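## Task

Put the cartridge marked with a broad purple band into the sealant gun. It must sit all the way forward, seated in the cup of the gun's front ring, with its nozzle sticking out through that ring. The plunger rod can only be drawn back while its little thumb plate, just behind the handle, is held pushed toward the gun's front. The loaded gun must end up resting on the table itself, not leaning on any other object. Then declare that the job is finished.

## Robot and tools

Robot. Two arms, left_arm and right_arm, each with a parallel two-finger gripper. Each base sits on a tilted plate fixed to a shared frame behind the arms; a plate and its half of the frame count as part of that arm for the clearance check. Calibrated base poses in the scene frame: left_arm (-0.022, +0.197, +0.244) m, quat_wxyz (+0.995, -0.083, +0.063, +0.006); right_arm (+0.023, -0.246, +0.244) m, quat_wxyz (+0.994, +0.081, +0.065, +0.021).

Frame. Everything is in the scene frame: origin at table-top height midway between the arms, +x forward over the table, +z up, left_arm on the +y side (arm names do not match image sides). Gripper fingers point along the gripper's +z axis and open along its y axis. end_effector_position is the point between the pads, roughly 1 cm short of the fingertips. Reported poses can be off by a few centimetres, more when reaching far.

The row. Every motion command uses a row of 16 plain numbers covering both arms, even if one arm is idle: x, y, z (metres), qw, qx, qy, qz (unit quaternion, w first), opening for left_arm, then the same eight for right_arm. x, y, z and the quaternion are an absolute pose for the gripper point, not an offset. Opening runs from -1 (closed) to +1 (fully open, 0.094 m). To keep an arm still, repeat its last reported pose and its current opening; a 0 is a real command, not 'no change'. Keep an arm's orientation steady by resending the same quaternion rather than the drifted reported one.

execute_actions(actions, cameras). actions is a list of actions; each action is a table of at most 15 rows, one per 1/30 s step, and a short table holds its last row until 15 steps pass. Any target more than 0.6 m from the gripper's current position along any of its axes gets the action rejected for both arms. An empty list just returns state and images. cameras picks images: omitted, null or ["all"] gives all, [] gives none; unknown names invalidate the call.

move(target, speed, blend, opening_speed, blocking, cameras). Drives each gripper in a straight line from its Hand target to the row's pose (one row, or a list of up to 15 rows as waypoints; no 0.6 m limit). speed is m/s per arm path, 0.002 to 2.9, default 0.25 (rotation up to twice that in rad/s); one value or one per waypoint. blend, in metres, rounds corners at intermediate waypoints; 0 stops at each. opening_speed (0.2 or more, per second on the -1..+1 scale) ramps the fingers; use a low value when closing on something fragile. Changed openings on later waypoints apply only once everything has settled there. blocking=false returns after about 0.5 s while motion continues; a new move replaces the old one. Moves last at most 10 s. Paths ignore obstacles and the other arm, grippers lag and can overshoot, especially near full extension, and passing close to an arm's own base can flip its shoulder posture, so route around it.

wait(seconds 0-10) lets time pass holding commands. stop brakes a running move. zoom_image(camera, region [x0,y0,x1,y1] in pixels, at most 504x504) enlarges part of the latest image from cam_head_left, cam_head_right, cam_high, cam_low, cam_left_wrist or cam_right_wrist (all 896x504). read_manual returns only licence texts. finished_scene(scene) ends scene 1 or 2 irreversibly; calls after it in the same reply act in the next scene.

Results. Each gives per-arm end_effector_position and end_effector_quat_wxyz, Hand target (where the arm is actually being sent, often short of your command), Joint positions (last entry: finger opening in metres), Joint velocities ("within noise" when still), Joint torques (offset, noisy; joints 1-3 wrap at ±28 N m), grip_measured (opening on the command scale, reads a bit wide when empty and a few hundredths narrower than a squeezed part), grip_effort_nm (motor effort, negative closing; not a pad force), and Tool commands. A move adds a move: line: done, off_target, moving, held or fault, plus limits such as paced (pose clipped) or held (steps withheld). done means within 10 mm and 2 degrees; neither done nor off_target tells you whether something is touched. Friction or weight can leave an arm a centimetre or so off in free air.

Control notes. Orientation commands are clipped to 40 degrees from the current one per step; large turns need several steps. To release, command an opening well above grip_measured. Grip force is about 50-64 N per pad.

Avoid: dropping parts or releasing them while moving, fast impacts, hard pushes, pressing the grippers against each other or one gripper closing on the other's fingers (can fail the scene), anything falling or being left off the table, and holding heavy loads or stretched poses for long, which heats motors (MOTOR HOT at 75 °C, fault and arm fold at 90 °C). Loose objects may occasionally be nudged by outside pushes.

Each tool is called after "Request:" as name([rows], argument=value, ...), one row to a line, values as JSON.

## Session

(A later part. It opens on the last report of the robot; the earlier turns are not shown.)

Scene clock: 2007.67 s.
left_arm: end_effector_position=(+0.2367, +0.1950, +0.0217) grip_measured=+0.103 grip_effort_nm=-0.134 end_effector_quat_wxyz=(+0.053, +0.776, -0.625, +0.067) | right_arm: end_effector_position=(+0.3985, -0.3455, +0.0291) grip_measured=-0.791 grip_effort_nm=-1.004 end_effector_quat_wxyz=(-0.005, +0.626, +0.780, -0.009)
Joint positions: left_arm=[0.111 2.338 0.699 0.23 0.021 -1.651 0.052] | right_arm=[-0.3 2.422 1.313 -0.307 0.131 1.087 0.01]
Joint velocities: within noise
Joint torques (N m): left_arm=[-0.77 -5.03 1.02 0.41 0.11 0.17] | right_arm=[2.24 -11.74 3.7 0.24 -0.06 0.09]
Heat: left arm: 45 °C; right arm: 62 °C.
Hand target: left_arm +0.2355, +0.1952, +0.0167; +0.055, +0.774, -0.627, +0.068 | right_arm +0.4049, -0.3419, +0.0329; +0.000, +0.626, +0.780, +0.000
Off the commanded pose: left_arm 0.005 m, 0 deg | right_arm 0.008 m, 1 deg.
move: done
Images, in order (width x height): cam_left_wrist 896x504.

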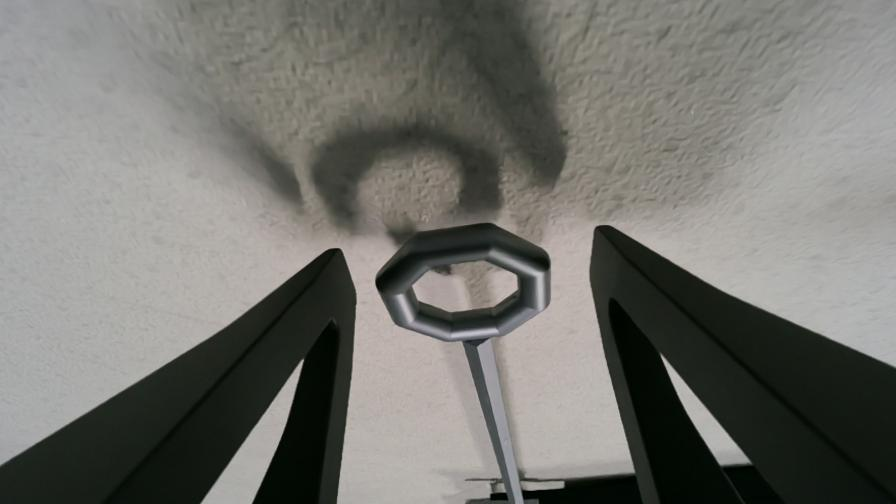

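Request:
move([
  [0.2355,0.1952,0.0165,0.0547,0.7741,-0.6269,0.0679,-0.48,0.4050,-0.3420,0.0330,0,0.6259,0.7799,0,-0.92],
  [0.2395,0.1740,0.0165,0.0547,0.7741,-0.6269,0.0679,-0.5,0.4020,-0.3320,0.0330,0,0.6259,0.7799,0,-0.92],
], speed=0.06, cameras=["cam_left_wrist","cam_right_wrist","cam_head_right"])

Request:
zoom_image(camera="cam_head_right", region=[500, 170, 640, 250])

Scene clock: 2012.27 s.
left_arm: end_effector_position=(+0.2376, +0.1936, +0.0220) grip_measured=-0.261 grip_effort_nm=-1.018 end_effector_quat_wxyz=(+0.033, +0.778, -0.625, +0.048) | right_arm: end_effector_position=(+0.3982, -0.3449, +0.0290) grip_measured=-0.791 grip_effort_nm=-1.009 end_effector_quat_wxyz=(-0.003, +0.627, +0.779, -0.009)
Joint positions: left_arm=[0.068 2.338 0.7 0.231 -0.04 -1.696 0.035] | right_arm=[-0.297 2.42 1.307 -0.3 0.134 1.092 0.01]
Joint velocities: within noise
Joint torques (N m): left_arm=[-4.08 -4.21 1.92 0.42 0.52 -0.22] | right_arm=[4.03 -12.16 2.18 0.33 -0.08 0.26]
Heat: left arm: 43 °C; right arm: 62 °C.
Hand target: left_arm +0.2388, +0.1748, +0.0176; +0.055, +0.774, -0.627, +0.067 | right_arm +0.4018, -0.3322, +0.0328; -0.001, +0.626, +0.780, +0.000
Off the commanded pose: left_arm 0.020 m, 3 deg | right_arm 0.014 m, 1 deg.
move: off_target (left_arm, right_arm); target 2's new opening was sent with left_arm's hand 0.020 m and 3 deg from that target
Images, in order (width x height): cam_head_right 896x504, cam_left_wrist 896x504, cam_right_wrist 896x504.

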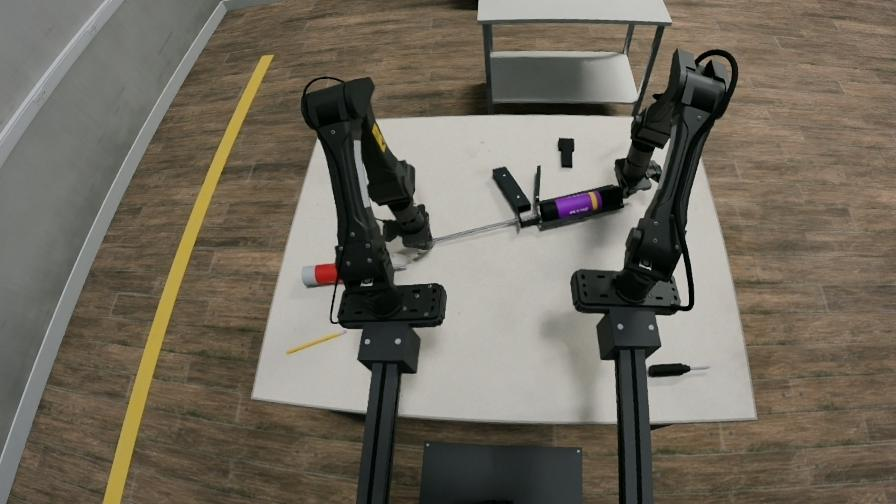

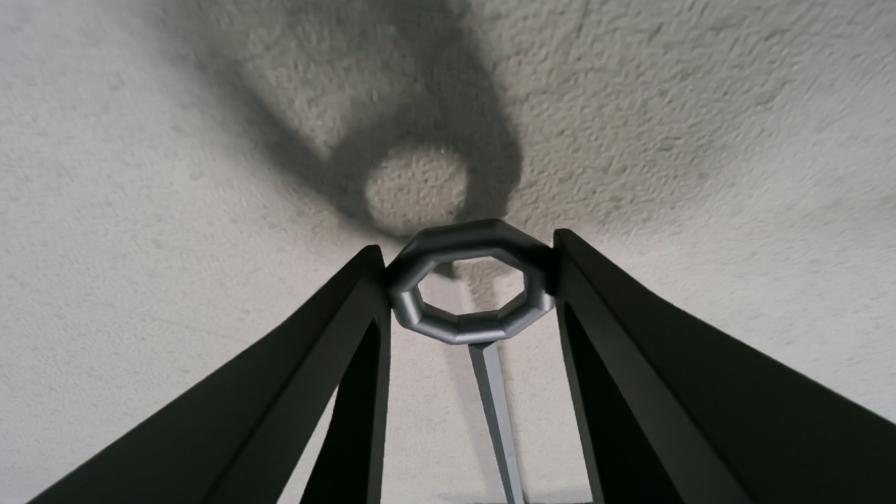

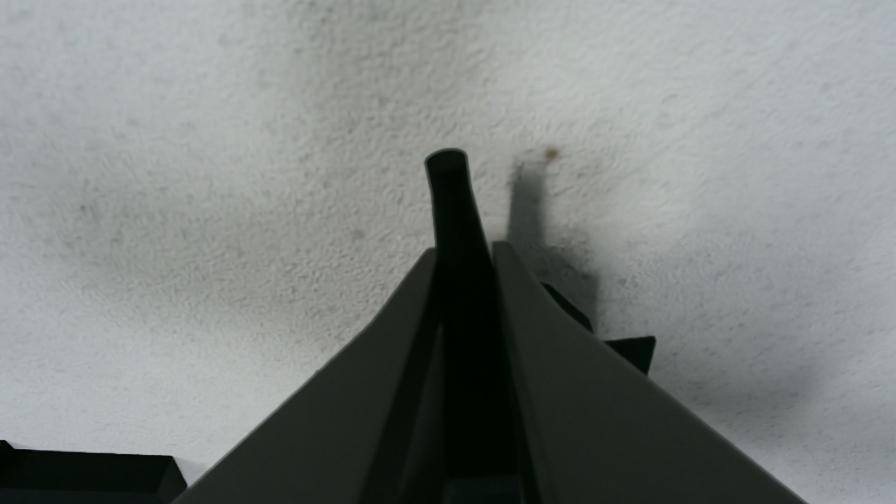

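Scaled by 3.600 from the camera's 896x504 image, which has a finer 1280x720 frame.

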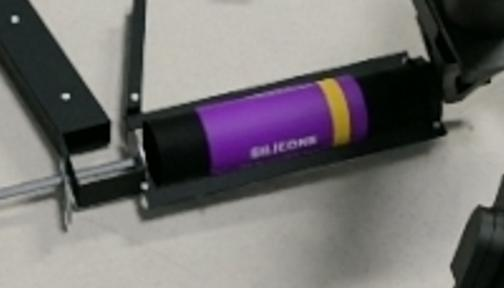

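Good – all fixed. Push more.

Request:
move([
  [0.2415,0.1630,0.0165,0.0547,0.7741,-0.6269,0.0679,-0.5,0.4000,-0.3240,0.0330,0,0.6259,0.7799,0,-0.92],
  [0.2435,0.1530,0.0165,0.0547,0.7741,-0.6269,0.0679,-0.5,0.3980,-0.3180,0.0330,0,0.6259,0.7799,0,-0.92],
], speed=0.05, cameras=["cam_left_wrist","cam_right_wrist","cam_head_right"])

Request:
zoom_image(camera="cam_head_right", region=[500, 170, 640, 250])

Scene clock: 2015.87 s.
left_arm: end_effector_position=(+0.2372, +0.1916, +0.0202) grip_measured=-0.261 grip_effort_nm=-1.028 end_effector_quat_wxyz=(+0.007, +0.782, -0.623, +0.020) | right_arm: end_effector_position=(+0.3984, -0.3442, +0.0314) grip_measured=-0.791 grip_effort_nm=-1.009 end_effector_quat_wxyz=(+0.010, +0.628, +0.778, -0.014)
Joint positions: left_arm=[0.008 2.353 0.712 0.221 -0.127 -1.762 0.035] | right_arm=[-0.286 2.406 1.28 -0.27 0.155 1.104 0.01]
Joint velocities: within noise
Joint torques (N m): left_arm=[-5.81 -4.83 2.35 0.42 1.14 -0.33] | right_arm=[5.97 -11.4 1.59 0.28 -0.22 0.45]
Heat: left arm: 42 °C; right arm: 61 °C.
Hand target: left_arm +0.2415, +0.1555, +0.0193; +0.055, +0.774, -0.628, +0.065 | right_arm +0.3973, -0.3189, +0.0328; -0.001, +0.626, +0.780, -0.001
Off the commanded pose: left_arm 0.039 m, 8 deg | right_arm 0.026 m, 2 deg.
move: off_target (left_arm, right_arm)
Images, in order (width x height): cam_head_right 896x504, cam_left_wrist 896x504, cam_right_wrist 896x504.

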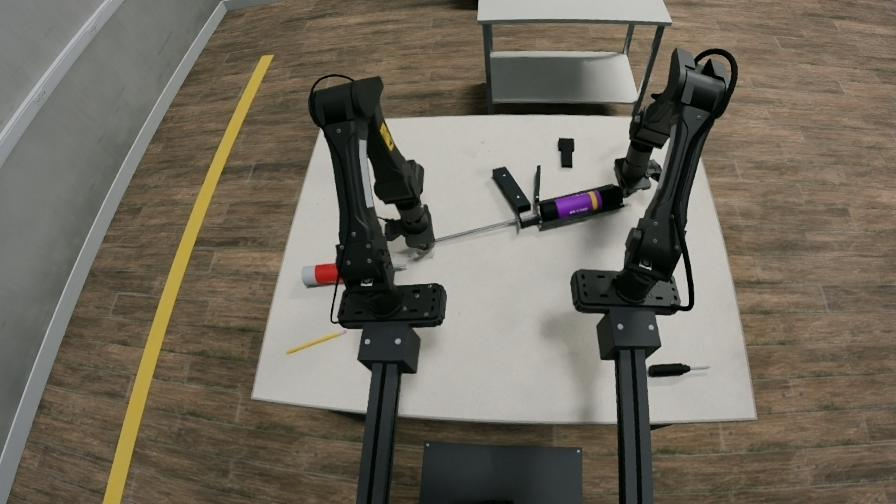

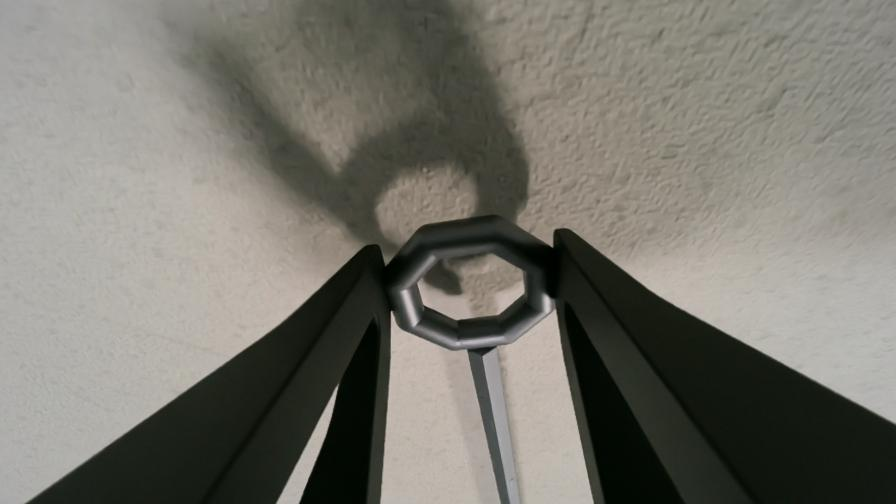

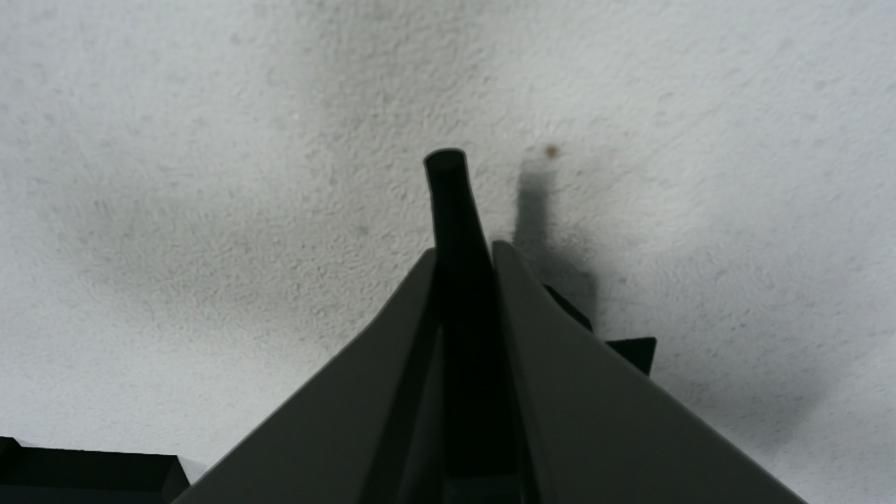

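Scaled by 3.600 from the camera's 896x504 image, which has a finer 1280x720 frame.

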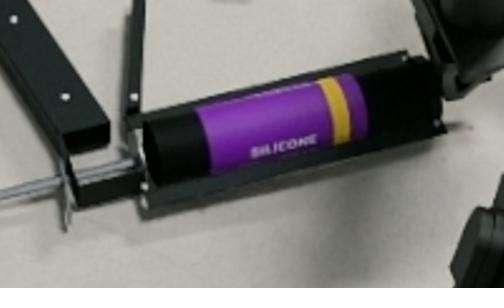

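Request:
move([
  [0.2455,0.1420,0.0165,0.0547,0.7741,-0.6269,0.0679,-0.55,0.3970,-0.3120,0.0280,0,0.6259,0.7799,0,-0.94],
], speed=0.05, cameras=["cam_left_wrist","cam_right_wrist","cam_head_right"])

Request:
zoom_image(camera="cam_head_right", region=[500, 170, 640, 250])

Scene clock: 2021.30 s.
left_arm: end_effector_position=(+0.2354, +0.1901, +0.0213) grip_measured=-0.261 grip_effort_nm=-1.023 end_effector_quat_wxyz=(-0.003, +0.784, -0.620, +0.004) | right_arm: end_effector_position=(+0.4008, -0.3438, +0.0311) grip_measured=-0.791 grip_effort_nm=-1.009 end_effector_quat_wxyz=(+0.017, +0.627, +0.779, -0.014)
Joint positions: left_arm=[-0.022 2.353 0.717 0.2 -0.166 -1.803 0.035] | right_arm=[-0.281 2.406 1.276 -0.253 0.163 1.104 0.01]
Joint velocities: within noise
Joint torques (N m): left_arm=[-6.65 -4.75 2.74 0.48 1.42 -0.26] | right_arm=[6.54 -10.25 1.58 0.3 -0.26 0.55]
Heat: left arm: 41 °C; right arm: 61 °C.
Hand target: left_arm +0.2428, +0.1458, +0.0209; +0.055, +0.773, -0.628, +0.063 | right_arm +0.3958, -0.3134, +0.0282; -0.001, +0.626, +0.780, -0.001
Off the commanded pose: left_arm 0.049 m, 10 deg | right_arm 0.032 m, 3 deg.
move: off_target (left_arm, right_arm)
Images, in order (width x height): cam_head_right 896x504, cam_left_wrist 896x504, cam_right_wrist 896x504.

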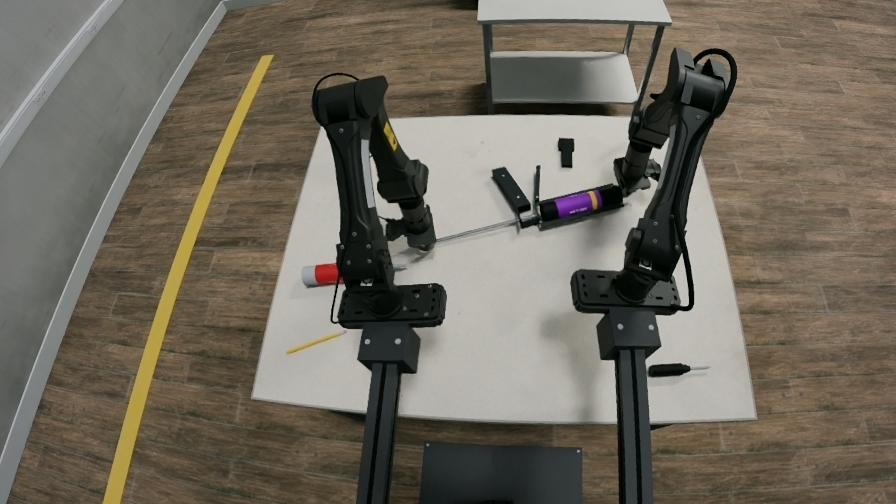

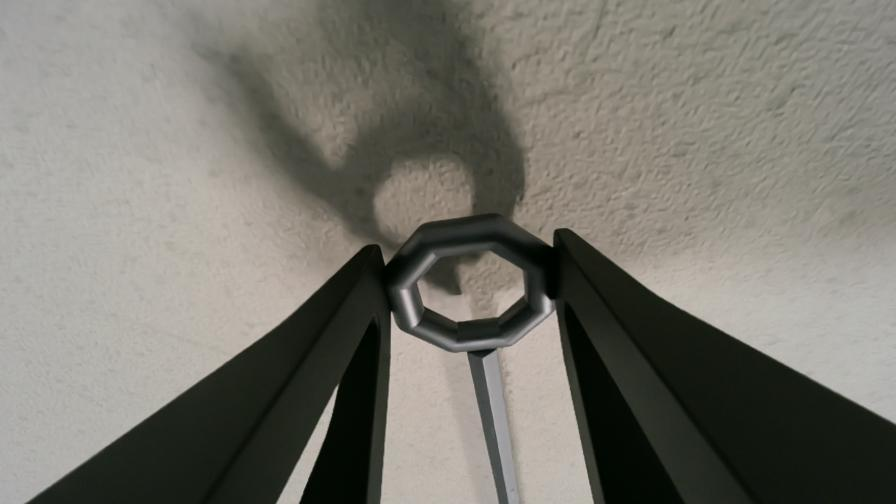

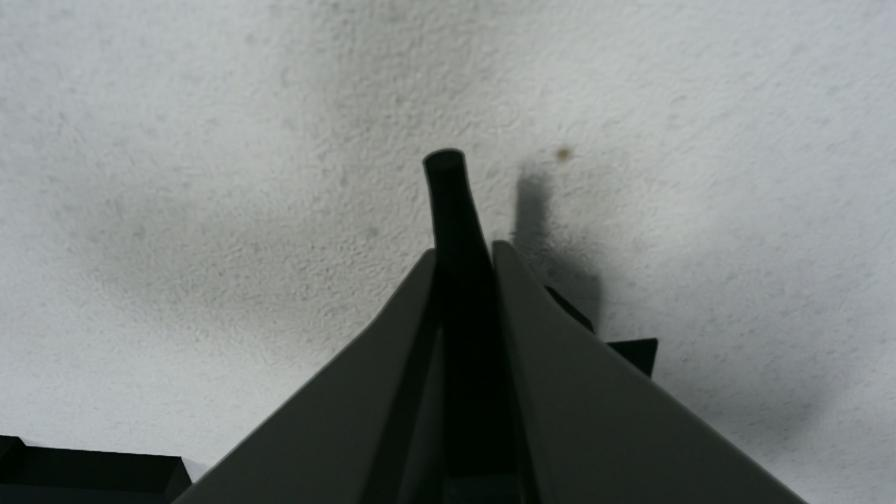

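Scaled by 3.600 from the camera's 896x504 image, which has a finer 1280x720 frame.

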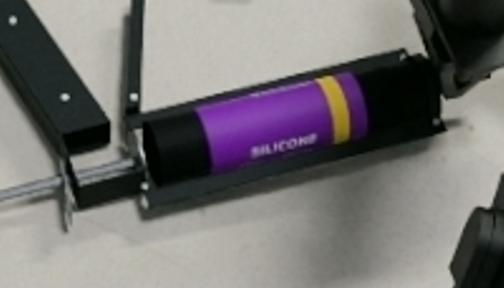

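Request:
move([
  [0.2370,0.1880,0.0180,0.0547,0.7741,-0.6269,0.0679,-0.5,0.4040,-0.3430,0.0330,0,0.6259,0.7799,0,-0.92],
  [0.2370,0.1900,0.0180,0.0547,0.7741,-0.6269,0.0679,0.1,0.4040,-0.3430,0.0330,0,0.6259,0.7799,0,-0.3],
  [0.2370,0.1920,0.0900,0.0547,0.7741,-0.6269,0.0679,0.1,0.4060,-0.3500,0.0400,0,0.6259,0.7799,0,-0.3],
  [0.2400,0.2300,0.1500,0.0547,0.7741,-0.6269,0.0679,0.1,0.3950,-0.3350,0.1400,0,0.6259,0.7799,0,-0.3],
], speed=0.08, cameras=["cam_right_wrist","cam_head_right"])

Request:
zoom_image(camera="cam_head_right", region=[500, 170, 640, 250])

Request:
zoom_image(camera="cam_right_wrist", region=[340, 0, 600, 240])

Scene clock: 2030.77 s.
left_arm: end_effector_position=(+0.2307, +0.2259, +0.1399) grip_measured=+0.097 grip_effort_nm=0.139 end_effector_quat_wxyz=(+0.065, +0.775, -0.626, +0.056) | right_arm: end_effector_position=(+0.3939, -0.3374, +0.1292) grip_measured=-0.303 grip_effort_nm=0.168 end_effector_quat_wxyz=(-0.006, +0.627, +0.779, +0.000)
Joint positions: left_arm=[0.167 1.784 0.658 -0.318 0.029 -1.595 0.052] | right_arm=[-0.257 2.105 1.23 -0.541 0.121 1.13 0.033]
Joint velocities: within noise
Joint torques (N m): left_arm=[-0.5 -8.14 4.97 0.04 0.12 0.17] | right_arm=[2.58 -13.04 4.08 0.09 0.06 0.14]
Heat: left arm: 40 °C; right arm: 61 °C.
Hand target: left_arm +0.2399, +0.2300, +0.1495; +0.054, +0.774, -0.627, +0.068 | right_arm +0.3951, -0.3350, +0.1397; +0.000, +0.626, +0.780, +0.000
Off the commanded pose: left_arm 0.014 m, 2 deg | right_arm 0.011 m, 1 deg.
move: off_target (left_arm, right_arm)
Images, in order (width x height): cam_head_right 896x504, cam_right_wrist 896x504.

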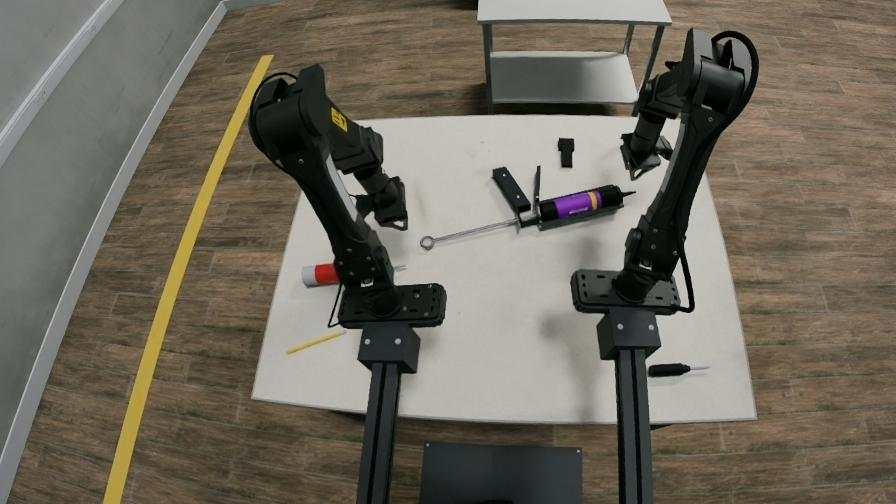

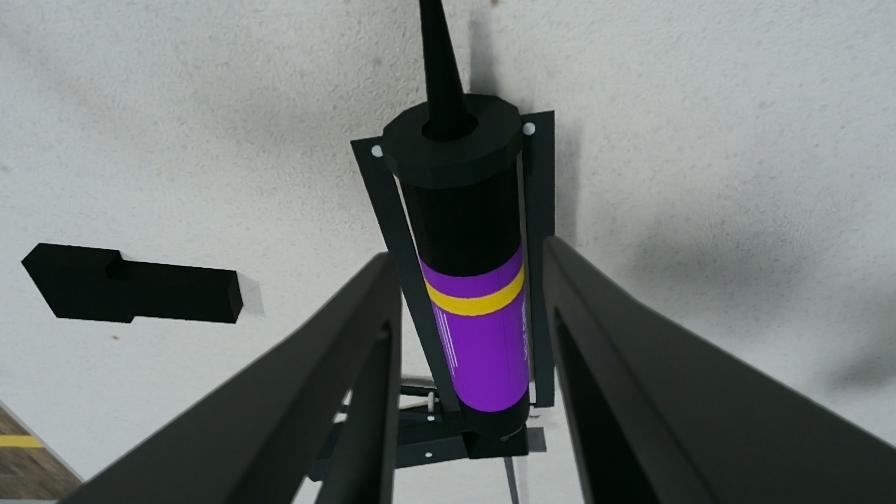

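Scaled by 3.600 from the camera's 896x504 image, which has a finer 1280x720 frame.

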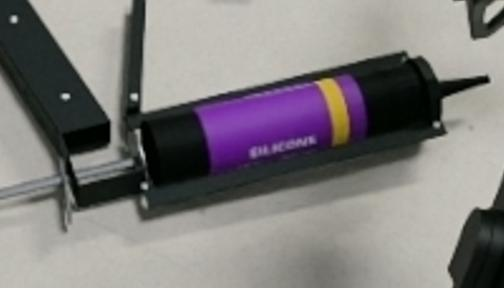

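Scaled by 1.938 from the camera's 896x504 image, which has a finer 1280x720 frame.

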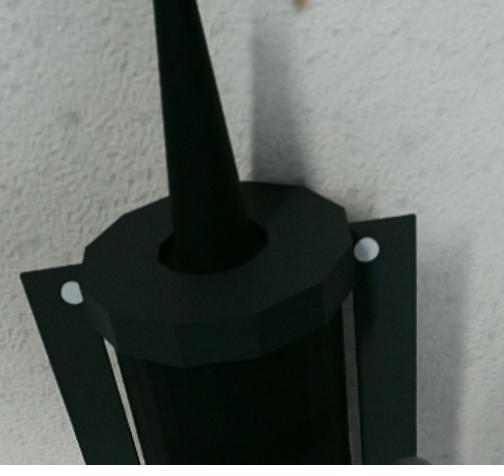

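Request:
move(target=[0.2400,0.2600,0.2200,0.0547,0.7741,-0.6269,0.0679,0.1,0.3500,-0.3700,0.2400,0,0.6259,0.7799,0,-0.3], speed=0.2, cameras=["cam_right_wrist","cam_head_right","cam_low"])

Request:
zoom_image(camera="cam_head_right", region=[400, 140, 660, 280])

Request:
zoom_image(camera="cam_low", region=[450, 210, 610, 300])

Scene clock: 2038.83 s.
left_arm: end_effector_position=(+0.2331, +0.2557, +0.2088) grip_measured=+0.097 grip_effort_nm=0.139 end_effector_quat_wxyz=(+0.066, +0.775, -0.626, +0.057) | right_arm: end_effector_position=(+0.3515, -0.3684, +0.2327) grip_measured=-0.303 grip_effort_nm=0.168 end_effector_quat_wxyz=(-0.002, +0.624, +0.781, -0.003)
Joint positions: left_arm=[0.247 1.558 0.783 -0.672 0.041 -1.516 0.052] | right_arm=[-0.336 1.748 1.177 -0.831 0.116 1.045 0.033]
Joint velocities: within noise
Joint torques (N m): left_arm=[-0.42 -7.3 6.83 -0.01 0.11 0.15] | right_arm=[0.62 -10.32 5.82 0.06 -0.01 -0.02]
Heat: left arm: 41 °C; right arm: 59 °C.
Hand target: left_arm +0.2399, +0.2599, +0.2196; +0.054, +0.774, -0.627, +0.068 | right_arm +0.3500, -0.3699, +0.2398; +0.000, +0.626, +0.780, +0.000
Off the commanded pose: left_arm 0.014 m, 2 deg | right_arm 0.008 m, 0 deg.
move: off_target (left_arm)
Images, in order (width x height): cam_head_right 896x504, cam_low 896x504, cam_right_wrist 896x504.

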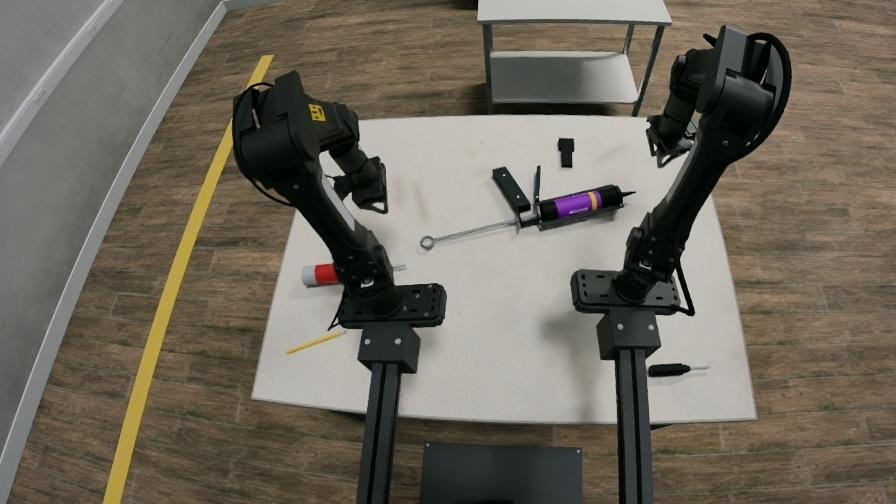

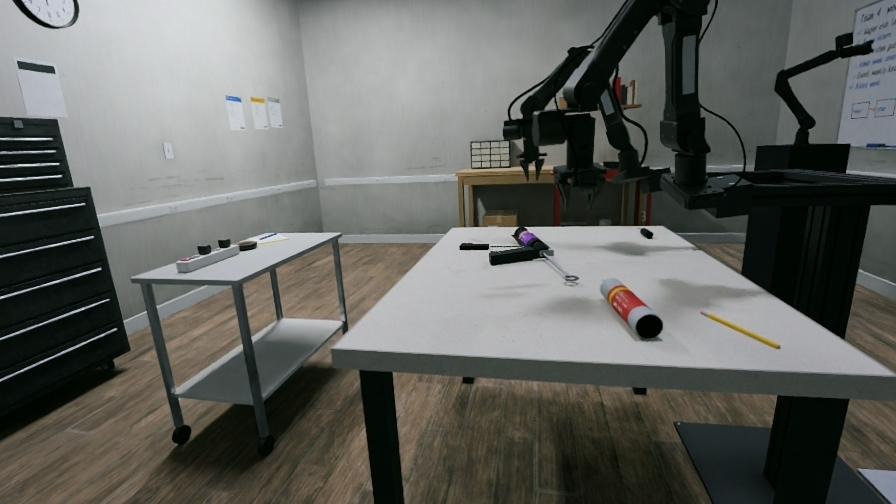

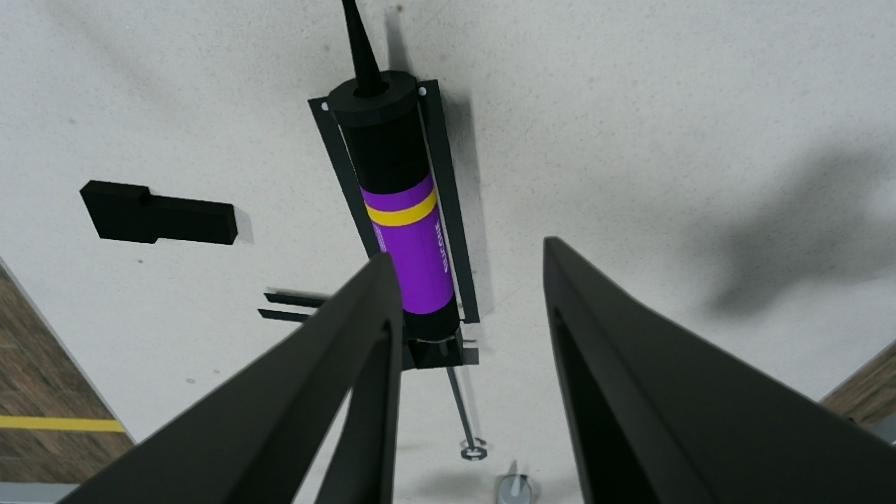

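Scaled by 1.938 from the camera's 896x504 image, which has a finer 1280x720 frame.

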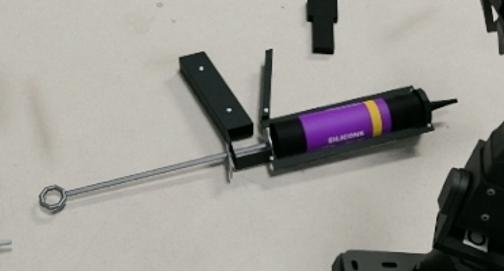

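Scaled by 3.150 from the camera's 896x504 image, which has a finer 1280x720 frame.

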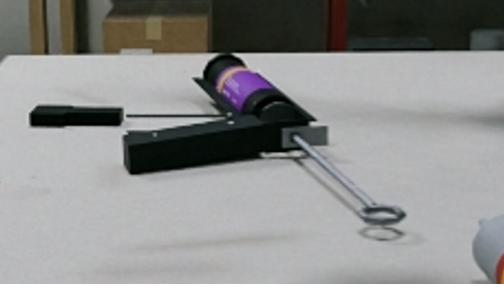

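I'm done with scene 1: the purple-band cartridge is in the gun and seated in the front cup.

Request:
finished_scene(scene=1)

The scene is finished: the task was done.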